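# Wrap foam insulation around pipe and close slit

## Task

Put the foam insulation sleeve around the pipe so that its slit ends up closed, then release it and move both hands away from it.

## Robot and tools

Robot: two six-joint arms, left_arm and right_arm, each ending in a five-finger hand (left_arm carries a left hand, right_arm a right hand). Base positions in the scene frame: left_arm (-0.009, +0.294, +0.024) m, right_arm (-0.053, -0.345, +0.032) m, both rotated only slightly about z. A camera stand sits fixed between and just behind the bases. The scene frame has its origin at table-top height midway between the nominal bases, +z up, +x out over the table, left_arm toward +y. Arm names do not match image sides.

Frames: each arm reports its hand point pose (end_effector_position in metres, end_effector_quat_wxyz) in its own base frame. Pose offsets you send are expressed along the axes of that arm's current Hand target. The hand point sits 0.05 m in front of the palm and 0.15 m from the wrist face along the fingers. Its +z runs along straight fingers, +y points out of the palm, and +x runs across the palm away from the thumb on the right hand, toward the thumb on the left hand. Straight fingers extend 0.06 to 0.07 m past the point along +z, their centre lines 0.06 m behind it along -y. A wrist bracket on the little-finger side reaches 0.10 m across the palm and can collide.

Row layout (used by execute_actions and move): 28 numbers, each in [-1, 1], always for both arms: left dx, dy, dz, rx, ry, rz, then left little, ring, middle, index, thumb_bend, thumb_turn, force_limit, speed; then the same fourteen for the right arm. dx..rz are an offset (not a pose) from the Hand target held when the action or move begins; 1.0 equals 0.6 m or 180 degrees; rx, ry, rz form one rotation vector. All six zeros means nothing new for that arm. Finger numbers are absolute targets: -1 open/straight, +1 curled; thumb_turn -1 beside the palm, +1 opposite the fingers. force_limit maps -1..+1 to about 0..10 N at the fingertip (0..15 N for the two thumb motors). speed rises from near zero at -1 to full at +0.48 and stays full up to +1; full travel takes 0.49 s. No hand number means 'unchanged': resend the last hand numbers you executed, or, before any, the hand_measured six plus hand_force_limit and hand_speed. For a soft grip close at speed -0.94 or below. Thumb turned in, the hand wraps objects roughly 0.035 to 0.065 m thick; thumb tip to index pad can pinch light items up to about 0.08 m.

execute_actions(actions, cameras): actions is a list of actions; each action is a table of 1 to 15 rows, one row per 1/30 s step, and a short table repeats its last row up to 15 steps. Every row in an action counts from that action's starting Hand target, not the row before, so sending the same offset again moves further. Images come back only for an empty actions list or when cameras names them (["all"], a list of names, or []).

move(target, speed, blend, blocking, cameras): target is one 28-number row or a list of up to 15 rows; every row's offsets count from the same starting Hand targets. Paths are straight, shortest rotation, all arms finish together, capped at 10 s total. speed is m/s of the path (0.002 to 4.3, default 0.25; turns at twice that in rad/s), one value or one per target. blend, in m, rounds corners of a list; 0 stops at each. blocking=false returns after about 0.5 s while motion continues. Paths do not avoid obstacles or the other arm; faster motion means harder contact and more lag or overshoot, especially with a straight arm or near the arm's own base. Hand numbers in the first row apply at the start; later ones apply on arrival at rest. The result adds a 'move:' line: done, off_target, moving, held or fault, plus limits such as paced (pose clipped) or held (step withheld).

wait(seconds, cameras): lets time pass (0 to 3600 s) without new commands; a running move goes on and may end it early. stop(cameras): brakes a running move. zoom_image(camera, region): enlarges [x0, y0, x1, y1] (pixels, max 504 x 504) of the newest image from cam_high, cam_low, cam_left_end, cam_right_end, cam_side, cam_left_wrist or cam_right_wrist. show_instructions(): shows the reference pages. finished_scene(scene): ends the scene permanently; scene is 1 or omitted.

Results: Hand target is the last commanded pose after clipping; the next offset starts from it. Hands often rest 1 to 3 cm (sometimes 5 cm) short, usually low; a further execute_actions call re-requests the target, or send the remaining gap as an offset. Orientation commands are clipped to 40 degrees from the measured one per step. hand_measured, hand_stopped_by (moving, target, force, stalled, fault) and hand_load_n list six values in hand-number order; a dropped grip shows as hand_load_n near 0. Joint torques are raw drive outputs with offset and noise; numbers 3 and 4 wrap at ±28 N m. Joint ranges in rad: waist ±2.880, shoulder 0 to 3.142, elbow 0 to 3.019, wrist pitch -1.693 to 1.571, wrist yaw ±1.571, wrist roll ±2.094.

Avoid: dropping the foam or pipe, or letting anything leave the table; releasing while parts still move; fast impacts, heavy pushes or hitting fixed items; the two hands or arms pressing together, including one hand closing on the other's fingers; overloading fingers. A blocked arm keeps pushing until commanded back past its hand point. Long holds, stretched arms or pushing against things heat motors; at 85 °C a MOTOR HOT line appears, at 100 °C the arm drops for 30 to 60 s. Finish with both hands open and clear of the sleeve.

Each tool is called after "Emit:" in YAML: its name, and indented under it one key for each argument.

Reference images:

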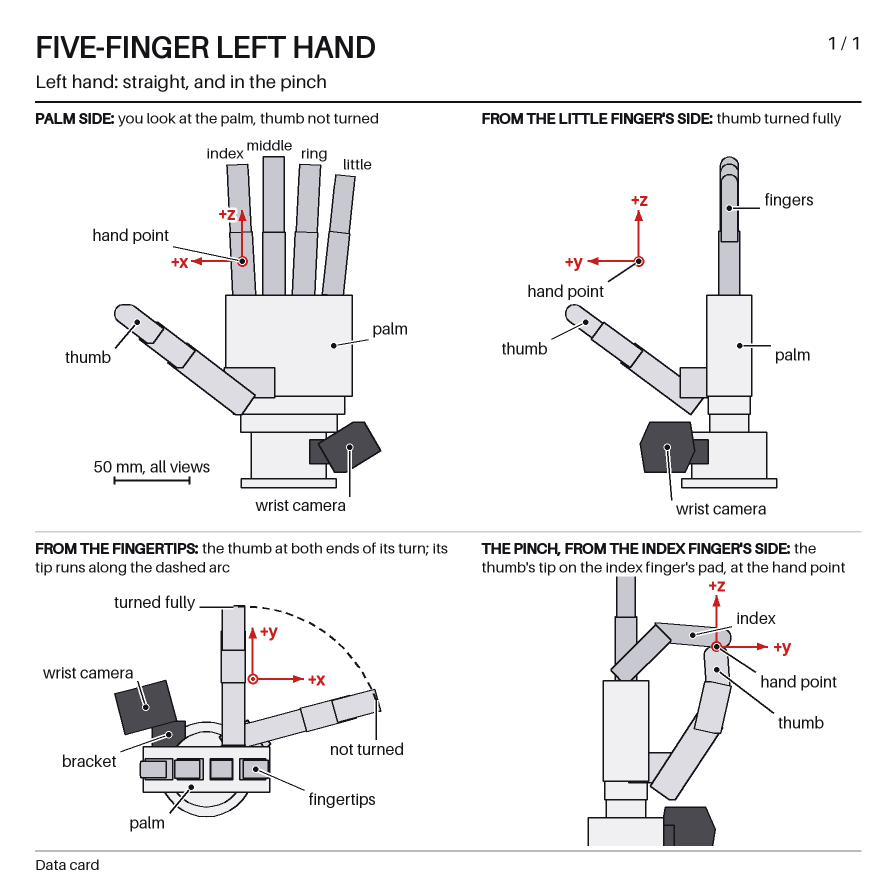

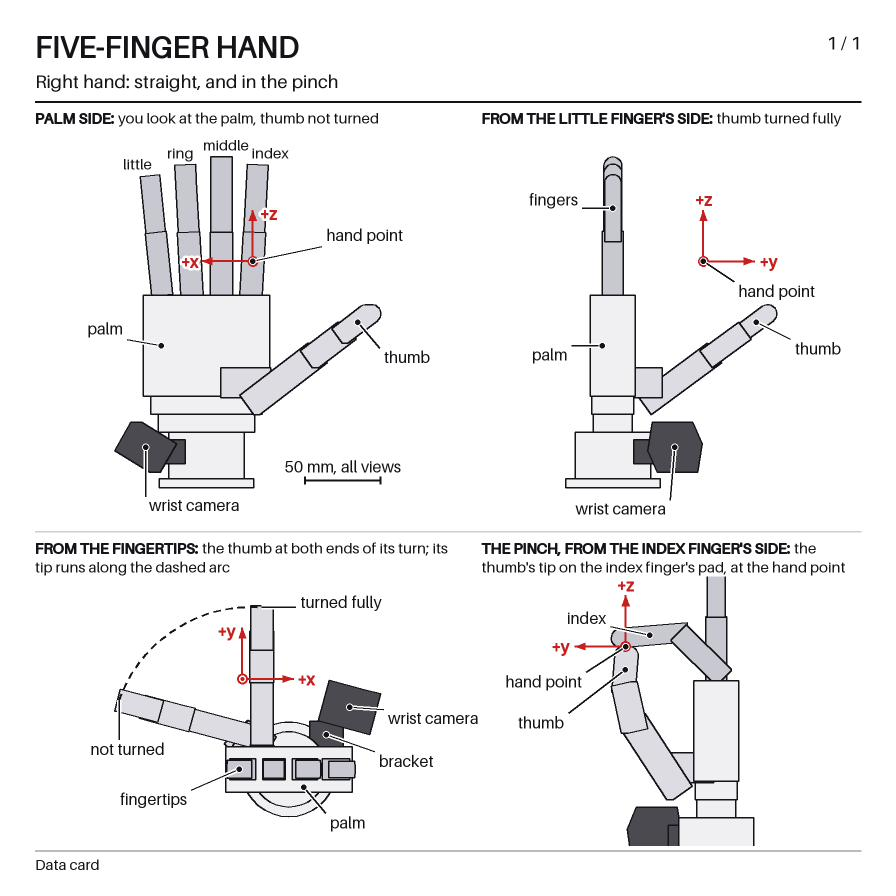

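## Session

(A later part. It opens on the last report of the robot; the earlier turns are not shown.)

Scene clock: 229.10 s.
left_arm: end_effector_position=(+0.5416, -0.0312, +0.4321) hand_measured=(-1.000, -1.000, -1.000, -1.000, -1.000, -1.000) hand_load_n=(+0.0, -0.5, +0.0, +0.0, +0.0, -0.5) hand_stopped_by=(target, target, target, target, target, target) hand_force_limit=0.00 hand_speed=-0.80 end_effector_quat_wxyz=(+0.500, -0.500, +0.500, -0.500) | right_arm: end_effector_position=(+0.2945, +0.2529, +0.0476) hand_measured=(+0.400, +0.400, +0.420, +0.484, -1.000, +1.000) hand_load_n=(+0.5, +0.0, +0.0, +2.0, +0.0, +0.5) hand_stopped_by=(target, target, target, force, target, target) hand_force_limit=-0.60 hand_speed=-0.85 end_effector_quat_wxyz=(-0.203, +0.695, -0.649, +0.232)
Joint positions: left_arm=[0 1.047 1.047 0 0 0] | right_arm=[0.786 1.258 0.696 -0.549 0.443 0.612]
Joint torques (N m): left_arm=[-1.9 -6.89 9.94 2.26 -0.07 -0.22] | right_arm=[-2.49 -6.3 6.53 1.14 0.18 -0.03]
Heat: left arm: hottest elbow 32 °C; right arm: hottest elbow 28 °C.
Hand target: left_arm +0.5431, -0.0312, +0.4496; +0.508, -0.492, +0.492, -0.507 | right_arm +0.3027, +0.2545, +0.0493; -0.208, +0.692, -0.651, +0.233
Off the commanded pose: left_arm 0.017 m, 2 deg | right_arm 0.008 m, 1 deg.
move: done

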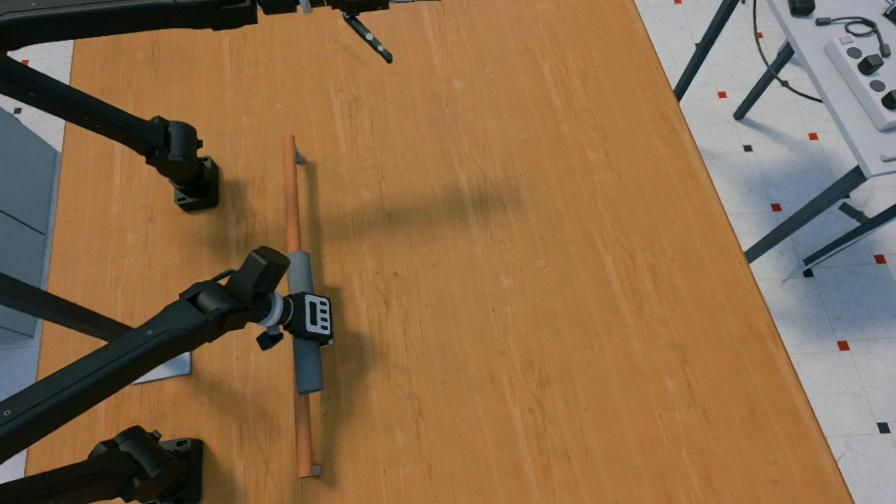

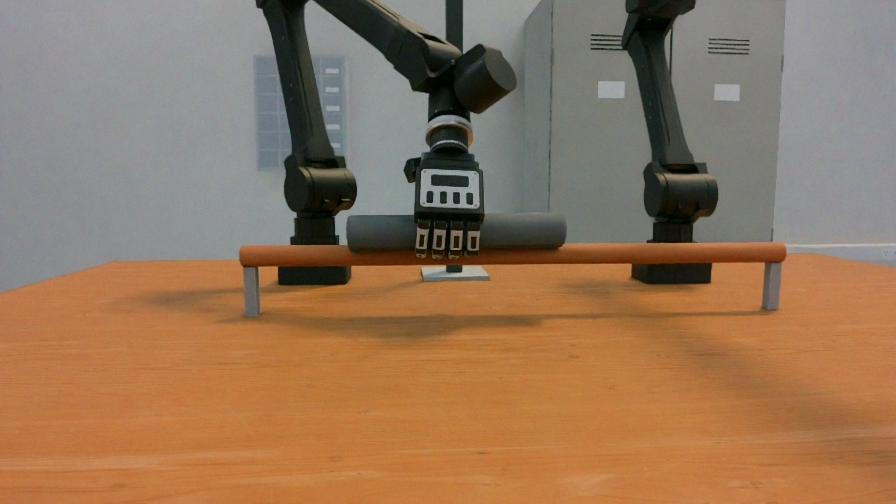

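Emit:
move:
  target:
    - [0,0,0,0,0,0,-1,-1,-1,-1,-1,-1,0,-0.8, 0,-0.0515,-0.0654,0,0,0,0.40,0.40,0.42,0.50,-1,1,-0.6,-0.85]
    - [0,0,0,0,0,0,-1,-1,-1,-1,-1,-1,0,-0.8, 0,-0.2085,0.0586,0,0,0,0.40,0.40,0.42,0.50,-1,1,-0.6,-0.85]
  speed: 0.06
  cameras: ["cam_high","cam_side","cam_left_end","cam_right_end"]

Scene clock: 233.10 s.
left_arm: end_effector_position=(+0.5416, -0.0312, +0.4321) hand_measured=(-1.000, -1.000, -1.000, -1.000, -1.000, -1.000) hand_load_n=(+0.0, +0.0, +0.0, +0.0, +0.0, -0.5) hand_stopped_by=(target, target, target, target, target, target) hand_force_limit=0.00 hand_speed=-0.80 end_effector_quat_wxyz=(+0.500, -0.500, +0.500, -0.500) | right_arm: end_effector_position=(+0.4025, +0.2541, +0.0796) hand_measured=(+0.400, +0.400, +0.420, +0.484, -1.000, +1.000) hand_load_n=(+1.0, +0.0, +0.0, +2.0, +0.0, +0.5) hand_stopped_by=(target, target, target, force, target, target) hand_force_limit=-0.60 hand_speed=-0.85 end_effector_quat_wxyz=(-0.187, +0.700, -0.651, +0.228)
Joint positions: left_arm=[0 1.047 1.047 0 0 0] | right_arm=[0.6 1.445 0.973 -0.605 0.353 0.438]
Joint torques (N m): left_arm=[-1.73 -6.95 9.92 2.35 -0.08 -0.21] | right_arm=[-1.96 -9.17 8.92 1.18 0.13 -0.06]
Heat: left arm: hottest elbow 32 °C; right arm: hottest elbow 28 °C.
Hand target: left_arm +0.5431, -0.0312, +0.4496; +0.508, -0.492, +0.492, -0.507 | right_arm +0.4241, +0.2622, +0.0948; -0.208, +0.692, -0.651, +0.233
Off the commanded pose: left_arm 0.017 m, 2 deg | right_arm 0.028 m, 3 deg.
move: off_target (right_arm)
Images, in order (width x height): cam_high 896x504, cam_left_end 896x504, cam_right_end 896x504, cam_side 896x504.

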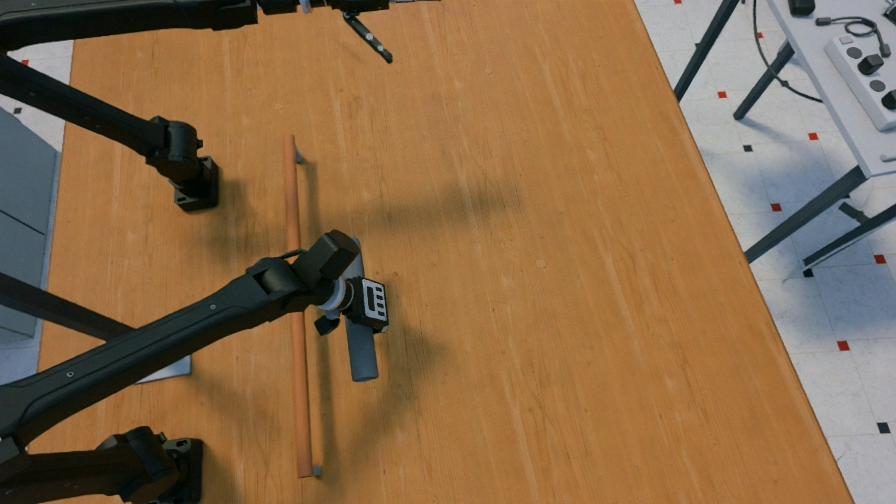

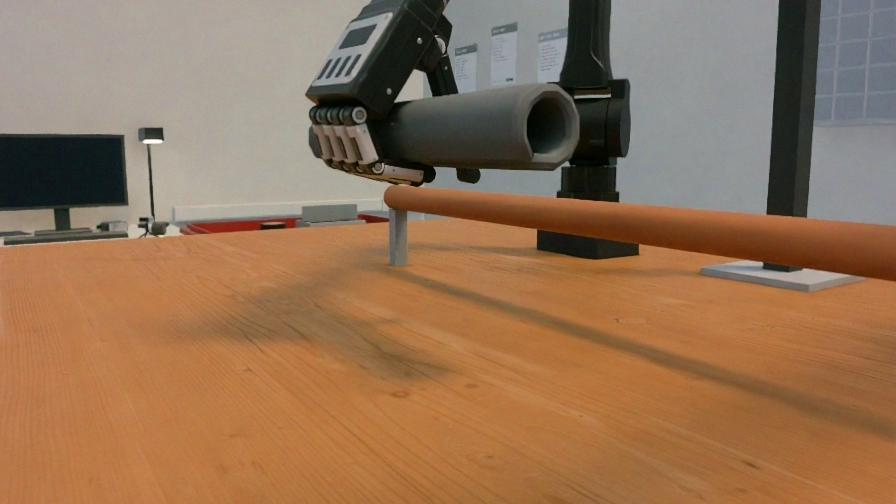

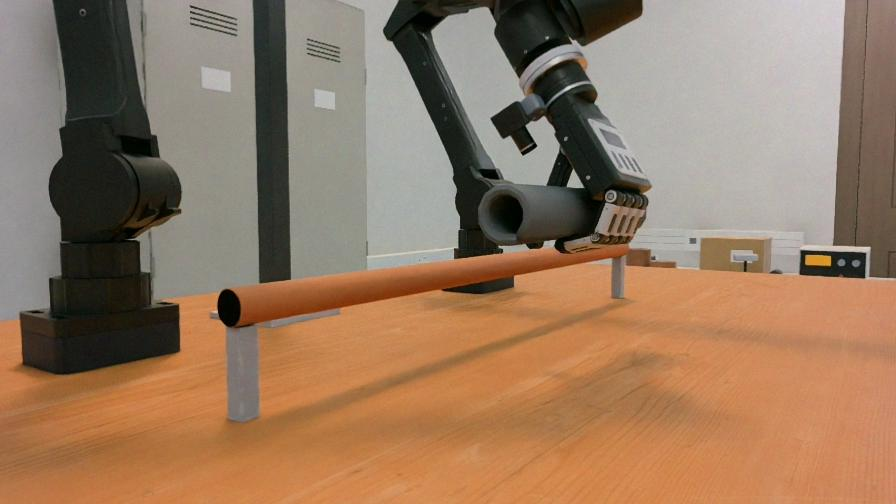

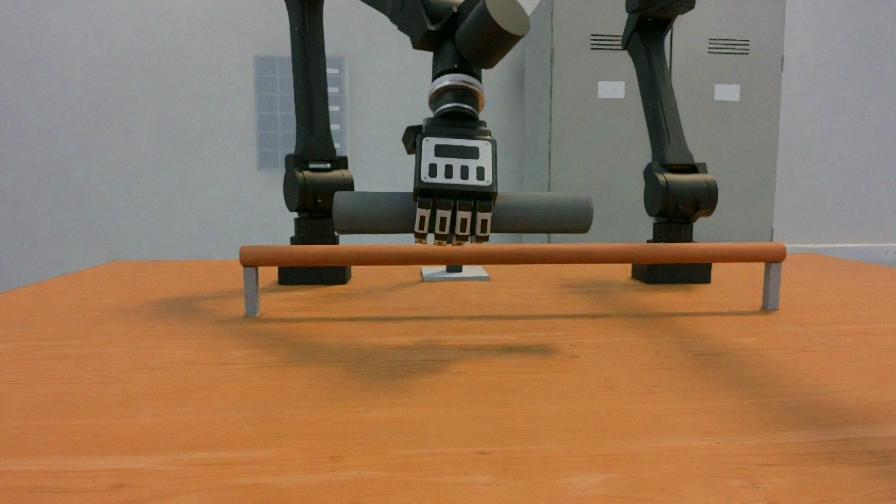

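Emit:
move:
  target:
    - [0,0,0,0,0,0,-1,-1,-1,-1,-1,-1,0,-0.8, 0,-0.0567,-0.072,0,0,0,0.40,0.40,0.42,0.50,-1,1,-0.6,-0.85]
    - [0,0,0,0,0,0,-1,-1,-1,-1,-1,-1,0,-0.8, 0.3593,-0.0837,-0.0302,0.1452,-0.2976,0.4274,0.40,0.40,0.42,0.50,-1,1,-0.6,-0.85]
  speed: [0.08,0.18]
  cameras: ["cam_high","cam_side","cam_left_end","cam_right_end"]

Scene clock: 240.80 s.
left_arm: end_effector_position=(+0.5416, -0.0312, +0.4321) hand_measured=(-1.000, -1.000, -1.000, -1.000, -1.000, -1.000) hand_load_n=(+0.0, +0.0, +0.0, +0.0, +0.0, -0.5) hand_stopped_by=(target, target, target, target, target, target) hand_force_limit=0.00 hand_speed=-0.80 end_effector_quat_wxyz=(+0.500, -0.500, +0.500, -0.500) | right_arm: end_effector_position=(+0.4618, +0.0563, +0.1496) hand_measured=(+0.400, +0.400, +0.420, +0.484, -1.000, +1.000) hand_load_n=(+1.0, +0.0, +0.0, +2.0, +0.0, +0.5) hand_stopped_by=(target, target, target, force, target, target) hand_force_limit=-0.60 hand_speed=-0.85 end_effector_quat_wxyz=(+0.680, -0.132, +0.710, +0.127)
Joint positions: left_arm=[0 1.047 1.047 0 0 0] | right_arm=[-0.227 1.685 0.386 1.247 -0.595 1.543]
Joint torques (N m): left_arm=[-1.61 -6.95 9.98 2.32 -0.06 -0.21] | right_arm=[-2.2 -7.41 2.95 2.17 0.1 0.17]
Heat: left arm: hottest elbow 32 °C; right arm: hottest elbow 28 °C.
Hand target: left_arm +0.5431, -0.0312, +0.4496; +0.508, -0.492, +0.492, -0.507 | right_arm +0.4631, +0.0507, +0.1505; +0.684, -0.125, +0.708, +0.124
Off the commanded pose: left_arm 0.017 m, 2 deg | right_arm 0.006 m, 1 deg.
move: done
Images, in order (width x height): cam_high 896x504, cam_left_end 896x504, cam_right_end 896x504, cam_side 896x504.

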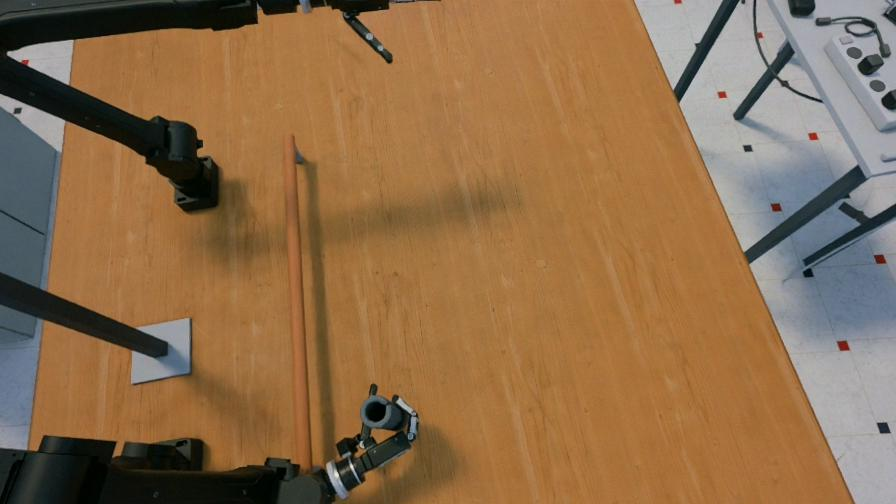

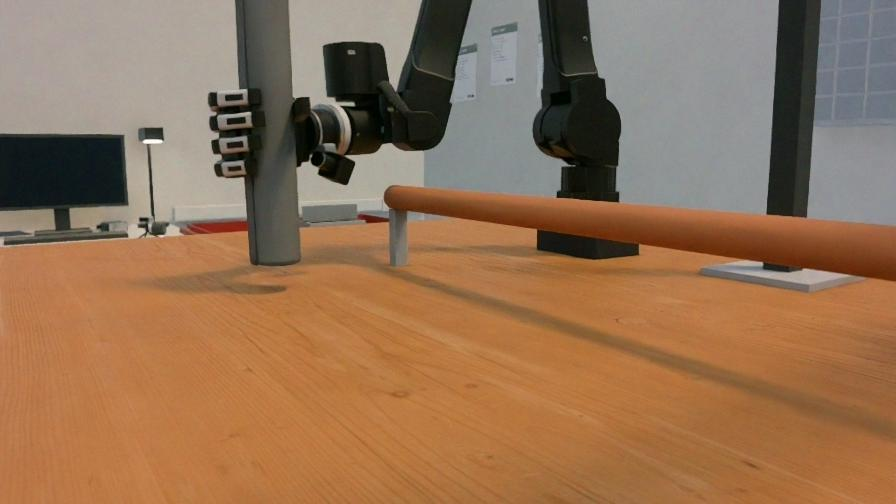

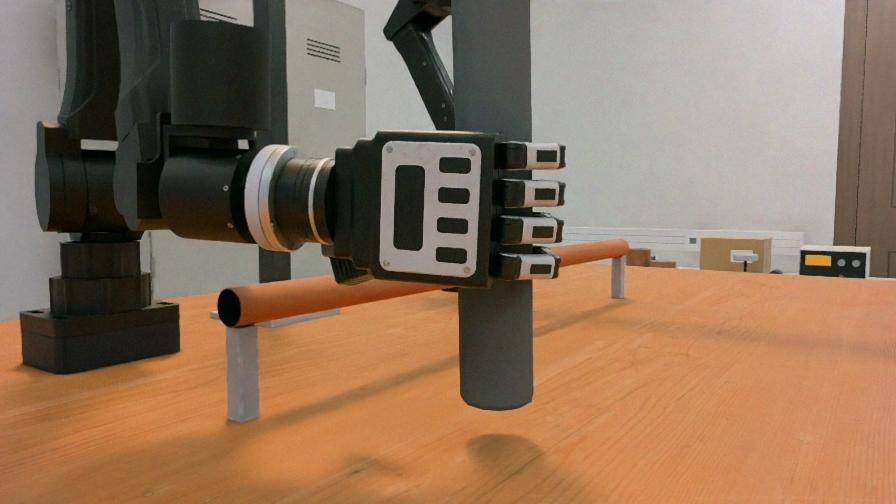

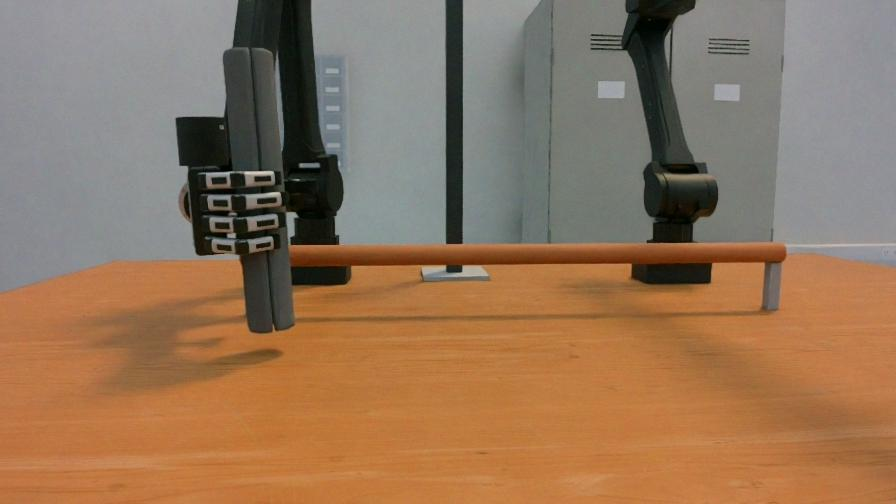

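Emit:
move:
  target: [0,0,0,0,0,0,-1,-1,-1,-1,-1,-1,0,-0.8, 0.072,0,0,0,0.0082,-0.0225,0.40,0.40,0.42,0.50,-1,1,-0.6,-0.85]
  speed: 0.05
  cameras: ["cam_high","cam_side","cam_left_end","cam_right_end"]

Scene clock: 242.40 s.
left_arm: end_effector_position=(+0.5416, -0.0312, +0.4321) hand_measured=(-1.000, -1.000, -1.000, -1.000, -1.000, -1.000) hand_load_n=(+0.0, +0.0, +0.0, +0.0, +0.0, -0.5) hand_stopped_by=(target, target, target, target, target, target) hand_force_limit=0.00 hand_speed=-0.80 end_effector_quat_wxyz=(+0.500, -0.500, +0.500, -0.500) | right_arm: end_effector_position=(+0.4593, +0.0565, +0.1058) hand_measured=(+0.400, +0.400, +0.420, +0.484, -1.000, +1.000) hand_load_n=(+0.0, +0.0, +0.0, +0.0, +0.0, +0.0) hand_stopped_by=(target, target, target, force, target, target) hand_force_limit=-0.60 hand_speed=-0.85 end_effector_quat_wxyz=(+0.672, -0.150, +0.717, +0.107)
Joint positions: left_arm=[0 1.047 1.047 0 0 0] | right_arm=[-0.232 1.834 0.386 1.358 -0.595 1.472]
Joint torques (N m): left_arm=[-1.55 -7.36 10.06 2.35 -0.08 -0.19] | right_arm=[-2.43 -8.06 2.3 1.91 -0.12 -0.03]
Heat: left arm: hottest elbow 32 °C; right arm: hottest elbow 28 °C.
Hand target: left_arm +0.5431, -0.0312, +0.4496; +0.508, -0.492, +0.492, -0.507 | right_arm +0.4617, +0.0504, +0.1072; +0.679, -0.152, +0.712, +0.098
Off the commanded pose: left_arm 0.017 m, 2 deg | right_arm 0.007 m, 1 deg.
move: done
Images, in order (width x height): cam_high 896x504, cam_left_end 896x504, cam_right_end 896x504, cam_side 896x504.

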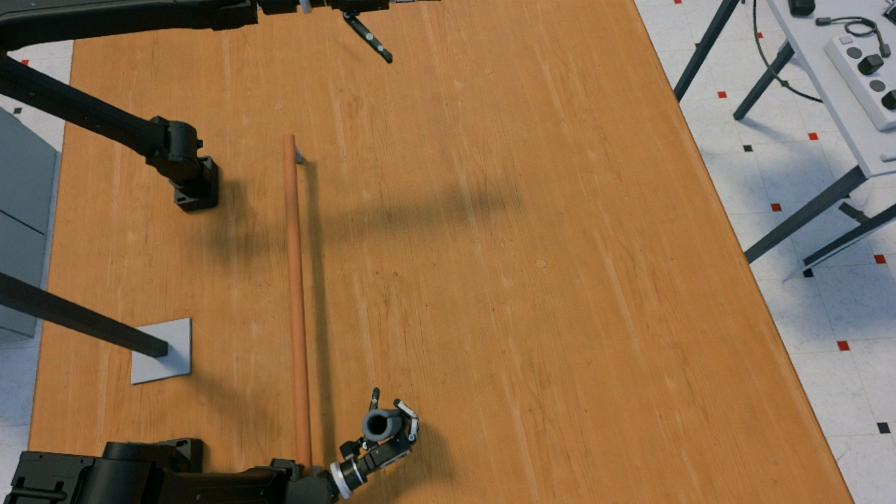

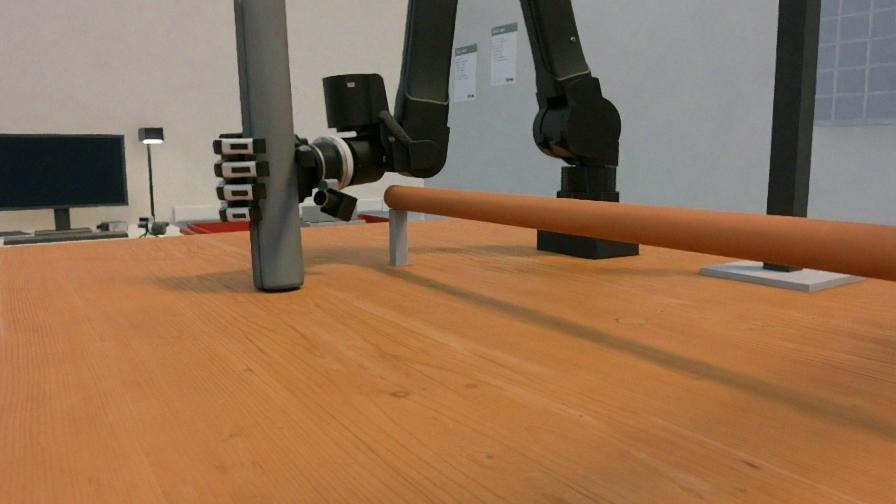

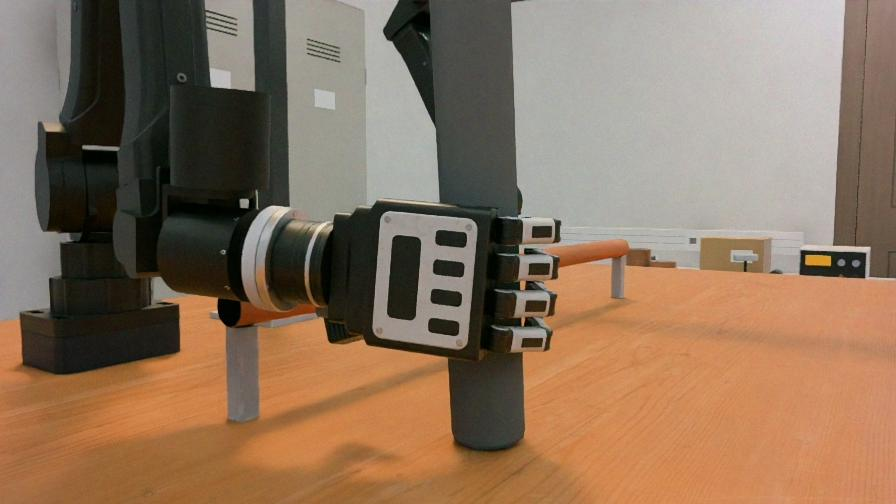

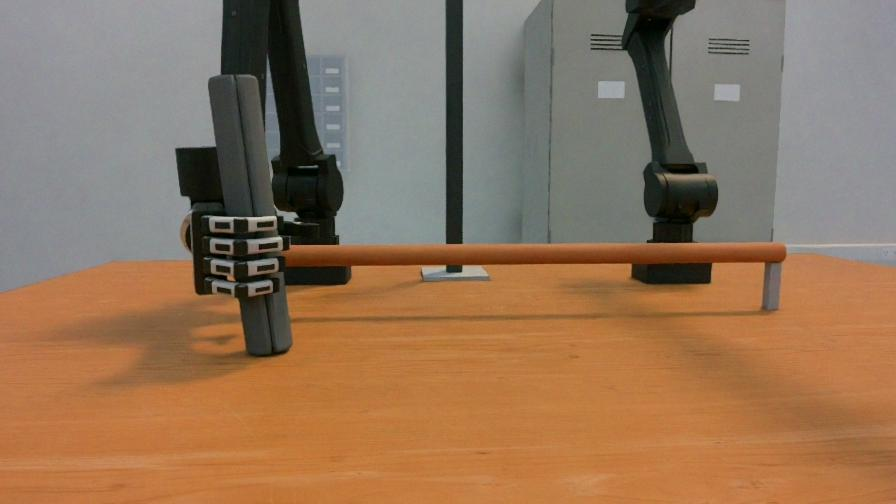

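Emit:
move:
  target: [0,0,0,0,0,0,-1,-1,-1,-1,-1,-1,0,-0.8, -0.008,0.0282,0.0103,0,0,0,0.40,0.40,0.42,0.50,-1,1,-0.6,-0.85]
  speed: 0.03
  cameras: ["cam_high","cam_side","cam_left_end"]

Scene clock: 243.90 s.
left_arm: end_effector_position=(+0.5416, -0.0312, +0.4321) hand_measured=(-1.000, -1.000, -1.000, -1.000, -1.000, -1.000) hand_load_n=(+0.0, +0.0, +0.0, +0.0, +0.0, -0.5) hand_stopped_by=(target, target, target, target, target, target) hand_force_limit=0.00 hand_speed=-0.80 end_effector_quat_wxyz=(+0.500, -0.500, +0.500, -0.500) | right_arm: end_effector_position=(+0.4626, +0.0635, +0.1042) hand_measured=(+0.400, +0.400, +0.420, +0.484, -1.000, +1.000) hand_load_n=(+0.0, +0.0, +0.0, +0.0, +0.0, +0.0) hand_stopped_by=(target, target, target, force, target, target) hand_force_limit=-0.60 hand_speed=-0.85 end_effector_quat_wxyz=(+0.671, -0.145, +0.720, +0.099)
Joint positions: left_arm=[0 1.047 1.047 0 0 0] | right_arm=[-0.199 1.834 0.383 1.359 -0.543 1.471]
Joint torques (N m): left_arm=[-1.9 -6.71 9.91 2.26 -0.08 -0.18] | right_arm=[-0.56 -9.35 1.77 2.04 0.1 0.06]
Heat: left arm: hottest elbow 32 °C; right arm: hottest elbow 28 °C.
Hand target: left_arm +0.5431, -0.0312, +0.4496; +0.508, -0.492, +0.492, -0.507 | right_arm +0.4618, +0.0687, +0.1106; +0.679, -0.152, +0.712, +0.098
Off the commanded pose: left_arm 0.017 m, 2 deg | right_arm 0.008 m, 2 deg.
move: done
Images, in order (width x height): cam_high 896x504, cam_left_end 896x504, cam_side 896x504.

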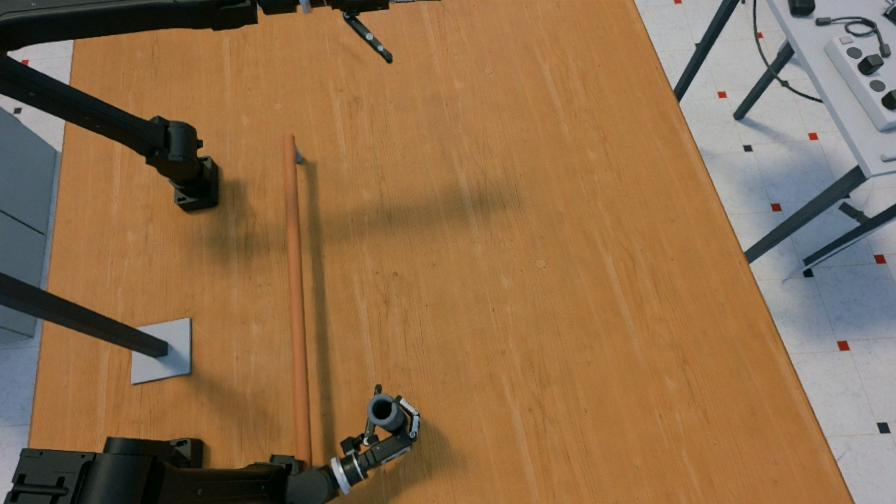

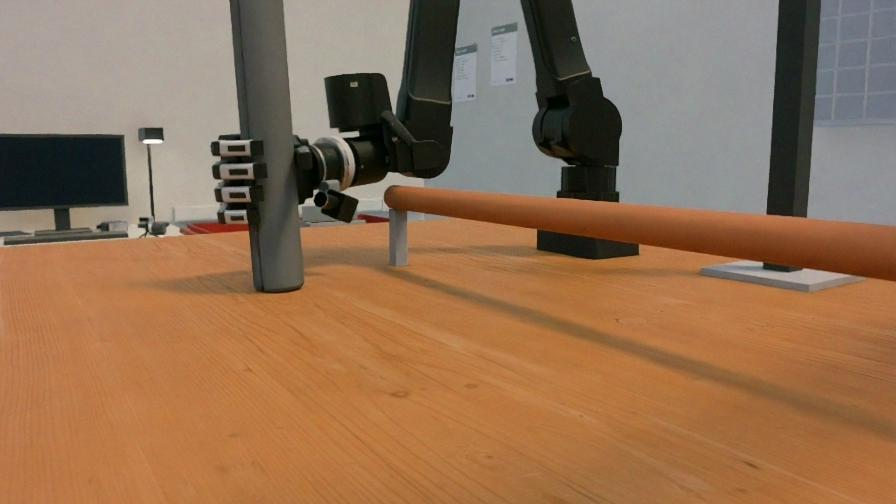

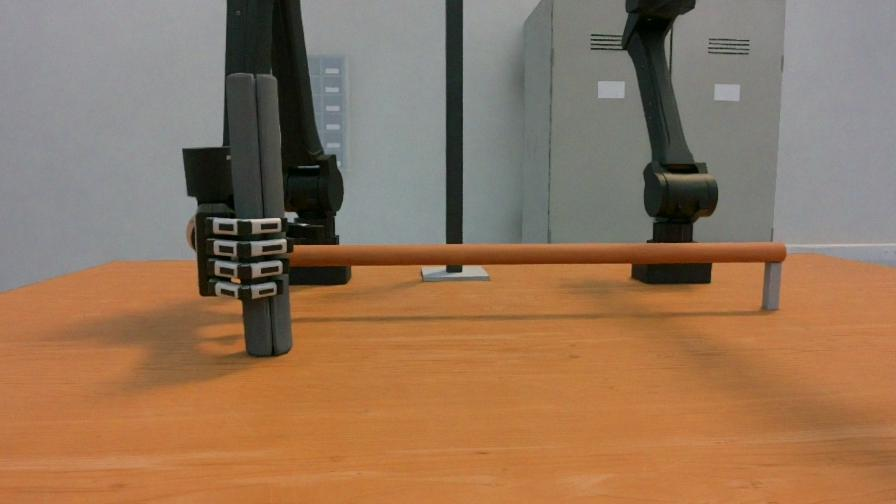

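Emit:
execute_actions:
  actions: []

Scene clock: 244.97 s.
left_arm: end_effector_position=(+0.5416, -0.0312, +0.4321) hand_measured=(-1.000, -1.000, -1.000, -1.000, -1.000, -1.000) hand_load_n=(+0.0, +0.0, -0.5, +0.0, +0.0, +0.0) hand_stopped_by=(target, target, target, target, target, target) hand_force_limit=0.00 hand_speed=-0.80 end_effector_quat_wxyz=(+0.500, -0.500, +0.500, -0.500) | right_arm: end_effector_position=(+0.4625, +0.0637, +0.1042) hand_measured=(+0.400, +0.400, +0.420, +0.484, -1.000, +1.000) hand_load_n=(+0.0, +0.0, +0.0, +0.0, +0.0, +0.0) hand_stopped_by=(target, target, target, force, target, target) hand_force_limit=-0.60 hand_speed=-0.85 end_effector_quat_wxyz=(+0.671, -0.145, +0.720, +0.100)
Joint positions: left_arm=[0 1.047 1.047 0 0 0] | right_arm=[-0.199 1.834 0.383 1.359 -0.543 1.471]
Joint velocities: within noise
Joint torques (N m): left_arm=[-1.55 -7.18 9.89 2.39 -0.07 -0.2] | right_arm=[-0.21 -9.47 1.74 2.09 0.07 0.06]
Motor temperatures (°C): left_arm=[25 25 32 28 23 25] | right_arm=[27 24 28 22 23 25]
Heat: left arm: hottest elbow 32 °C; right arm: hottest elbow 28 °C.
Hand target: left_arm +0.5431, -0.0312, +0.4496; +0.508, -0.492, +0.492, -0.507 | right_arm +0.4618, +0.0689, +0.1106; +0.679, -0.152, +0.712, +0.098
Off the commanded pose: left_arm 0.017 m, 2 deg | right_arm 0.008 m, 2 deg.

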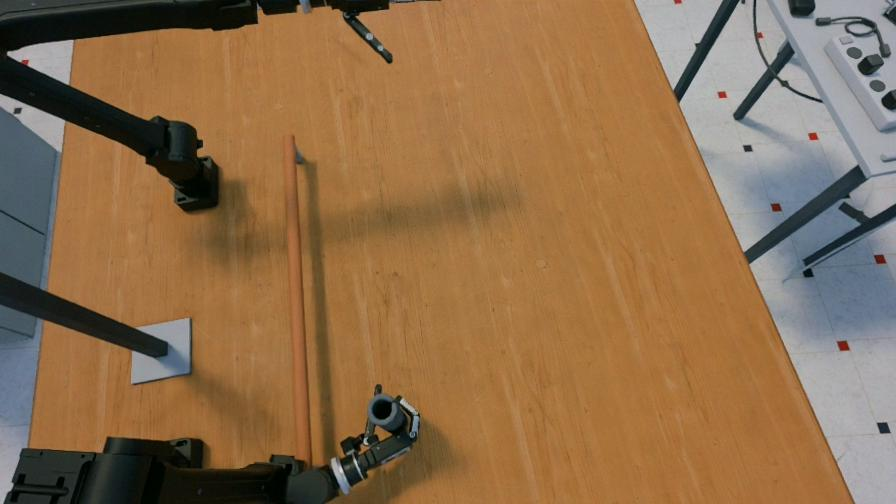

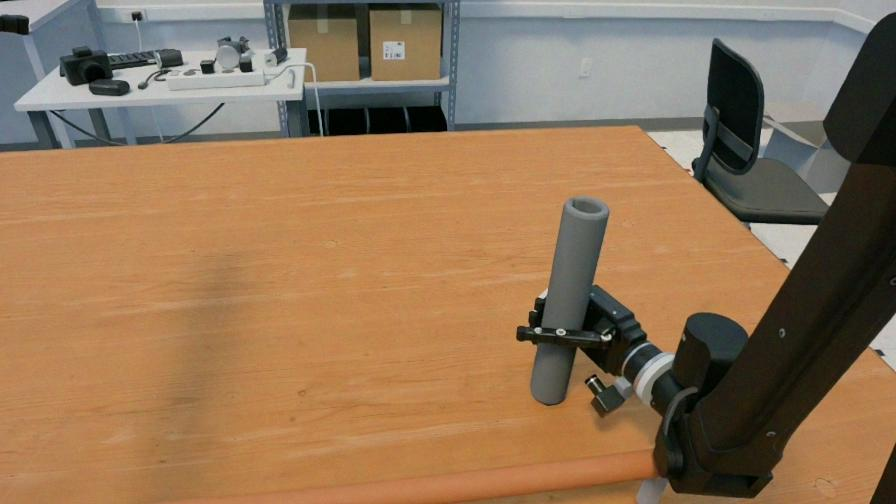

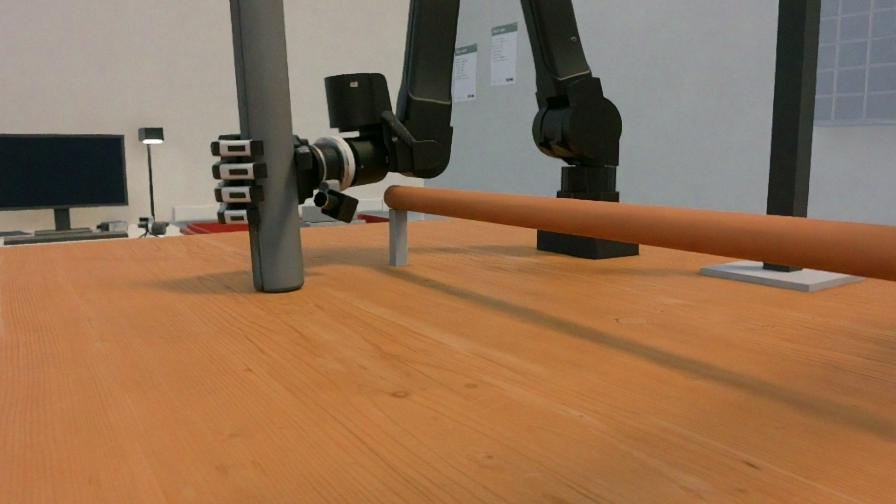

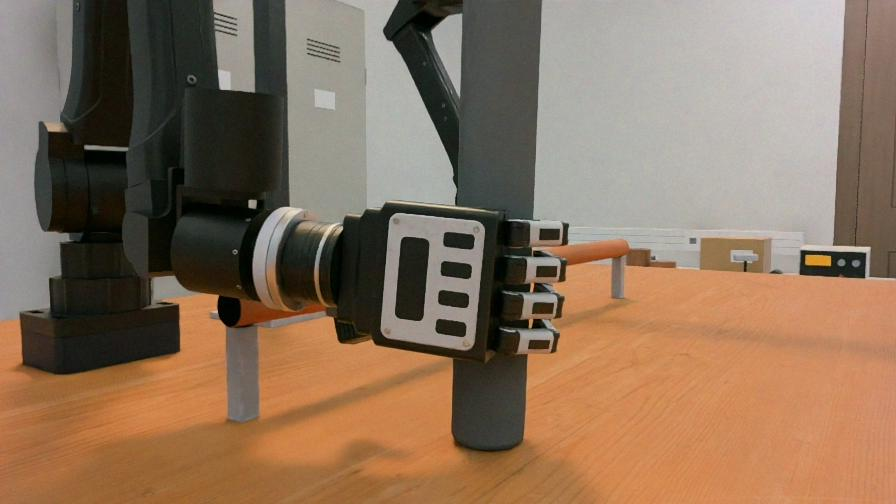

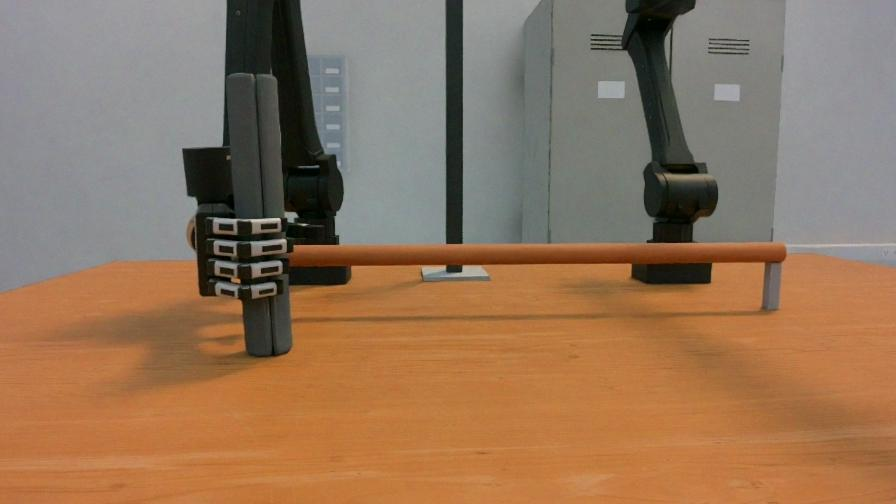

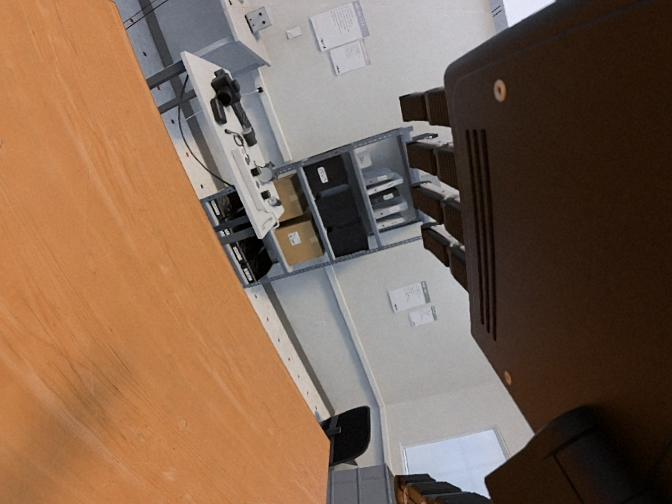

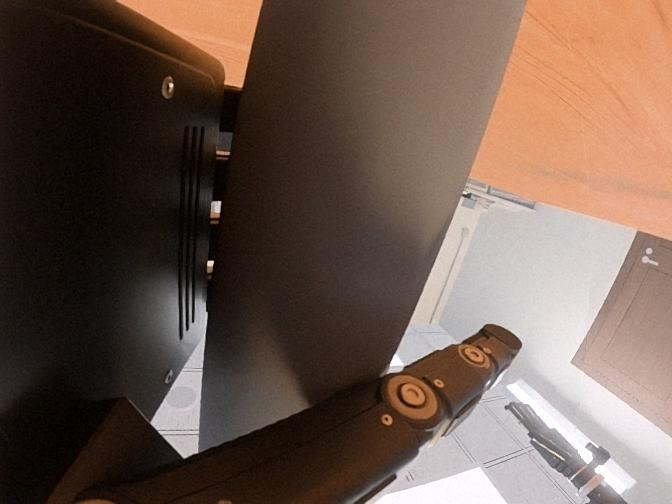

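Emit:
move:
  target:
    - [0,0,0,0,0,0,-1,-1,-1,-1,-1,-1,0,-0.8,0,0.015,-0.006,0,0,0,0.40,0.40,0.42,0.50,-1,1,-0.6,-0.85]
  speed: 0.03
  cameras: ["cam_side","cam_left_end"]

Scene clock: 245.87 s.
left_arm: end_effector_position=(+0.5416, -0.0312, +0.4321) hand_measured=(-1.000, -1.000, -1.000, -1.000, -1.000, -1.000) hand_load_n=(-0.5, +0.0, +0.0, +0.0, +0.0, -0.5) hand_stopped_by=(target, target, target, target, target, target) hand_force_limit=0.00 hand_speed=-0.80 end_effector_quat_wxyz=(+0.500, -0.500, +0.500, -0.500) | right_arm: end_effector_position=(+0.4563, +0.0704, +0.1026) hand_measured=(+0.400, +0.400, +0.420, +0.484, -1.000, +1.000) hand_load_n=(+0.0, +0.0, +0.0, +0.0, +0.0, -0.5) hand_stopped_by=(target, target, target, force, target, target) hand_force_limit=-0.60 hand_speed=-0.85 end_effector_quat_wxyz=(+0.670, -0.145, +0.721, +0.099)
Joint positions: left_arm=[0 1.047 1.047 0 0 0] | right_arm=[-0.18 1.834 0.363 1.376 -0.523 1.471]
Joint torques (N m): left_arm=[-1.49 -7.06 9.94 2.43 -0.07 -0.2] | right_arm=[-0.56 -9.41 1.62 2.14 0.06 0.09]
Heat: left arm: hottest elbow 32 °C; right arm: hottest elbow 28 °C.
Hand target: left_arm +0.5431, -0.0312, +0.4496; +0.508, -0.492, +0.492, -0.507 | right_arm +0.4553, +0.0759, +0.1101; +0.679, -0.152, +0.712, +0.098
Off the commanded pose: left_arm 0.017 m, 2 deg | right_arm 0.009 m, 2 deg.
move: done
Images, in order (width x height): cam_left_end 896x504, cam_side 896x504.

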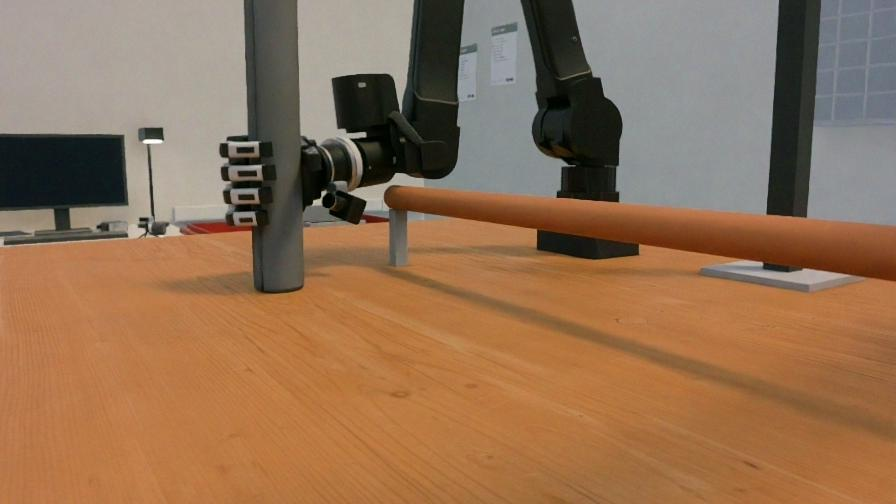

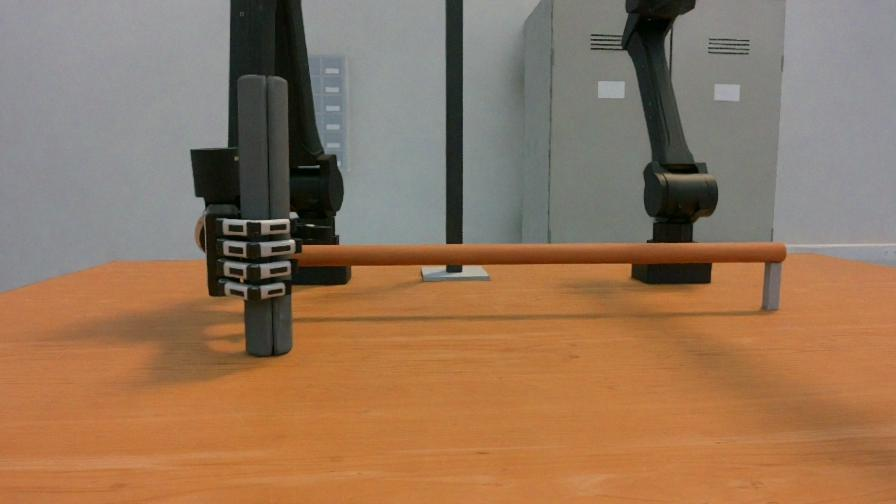

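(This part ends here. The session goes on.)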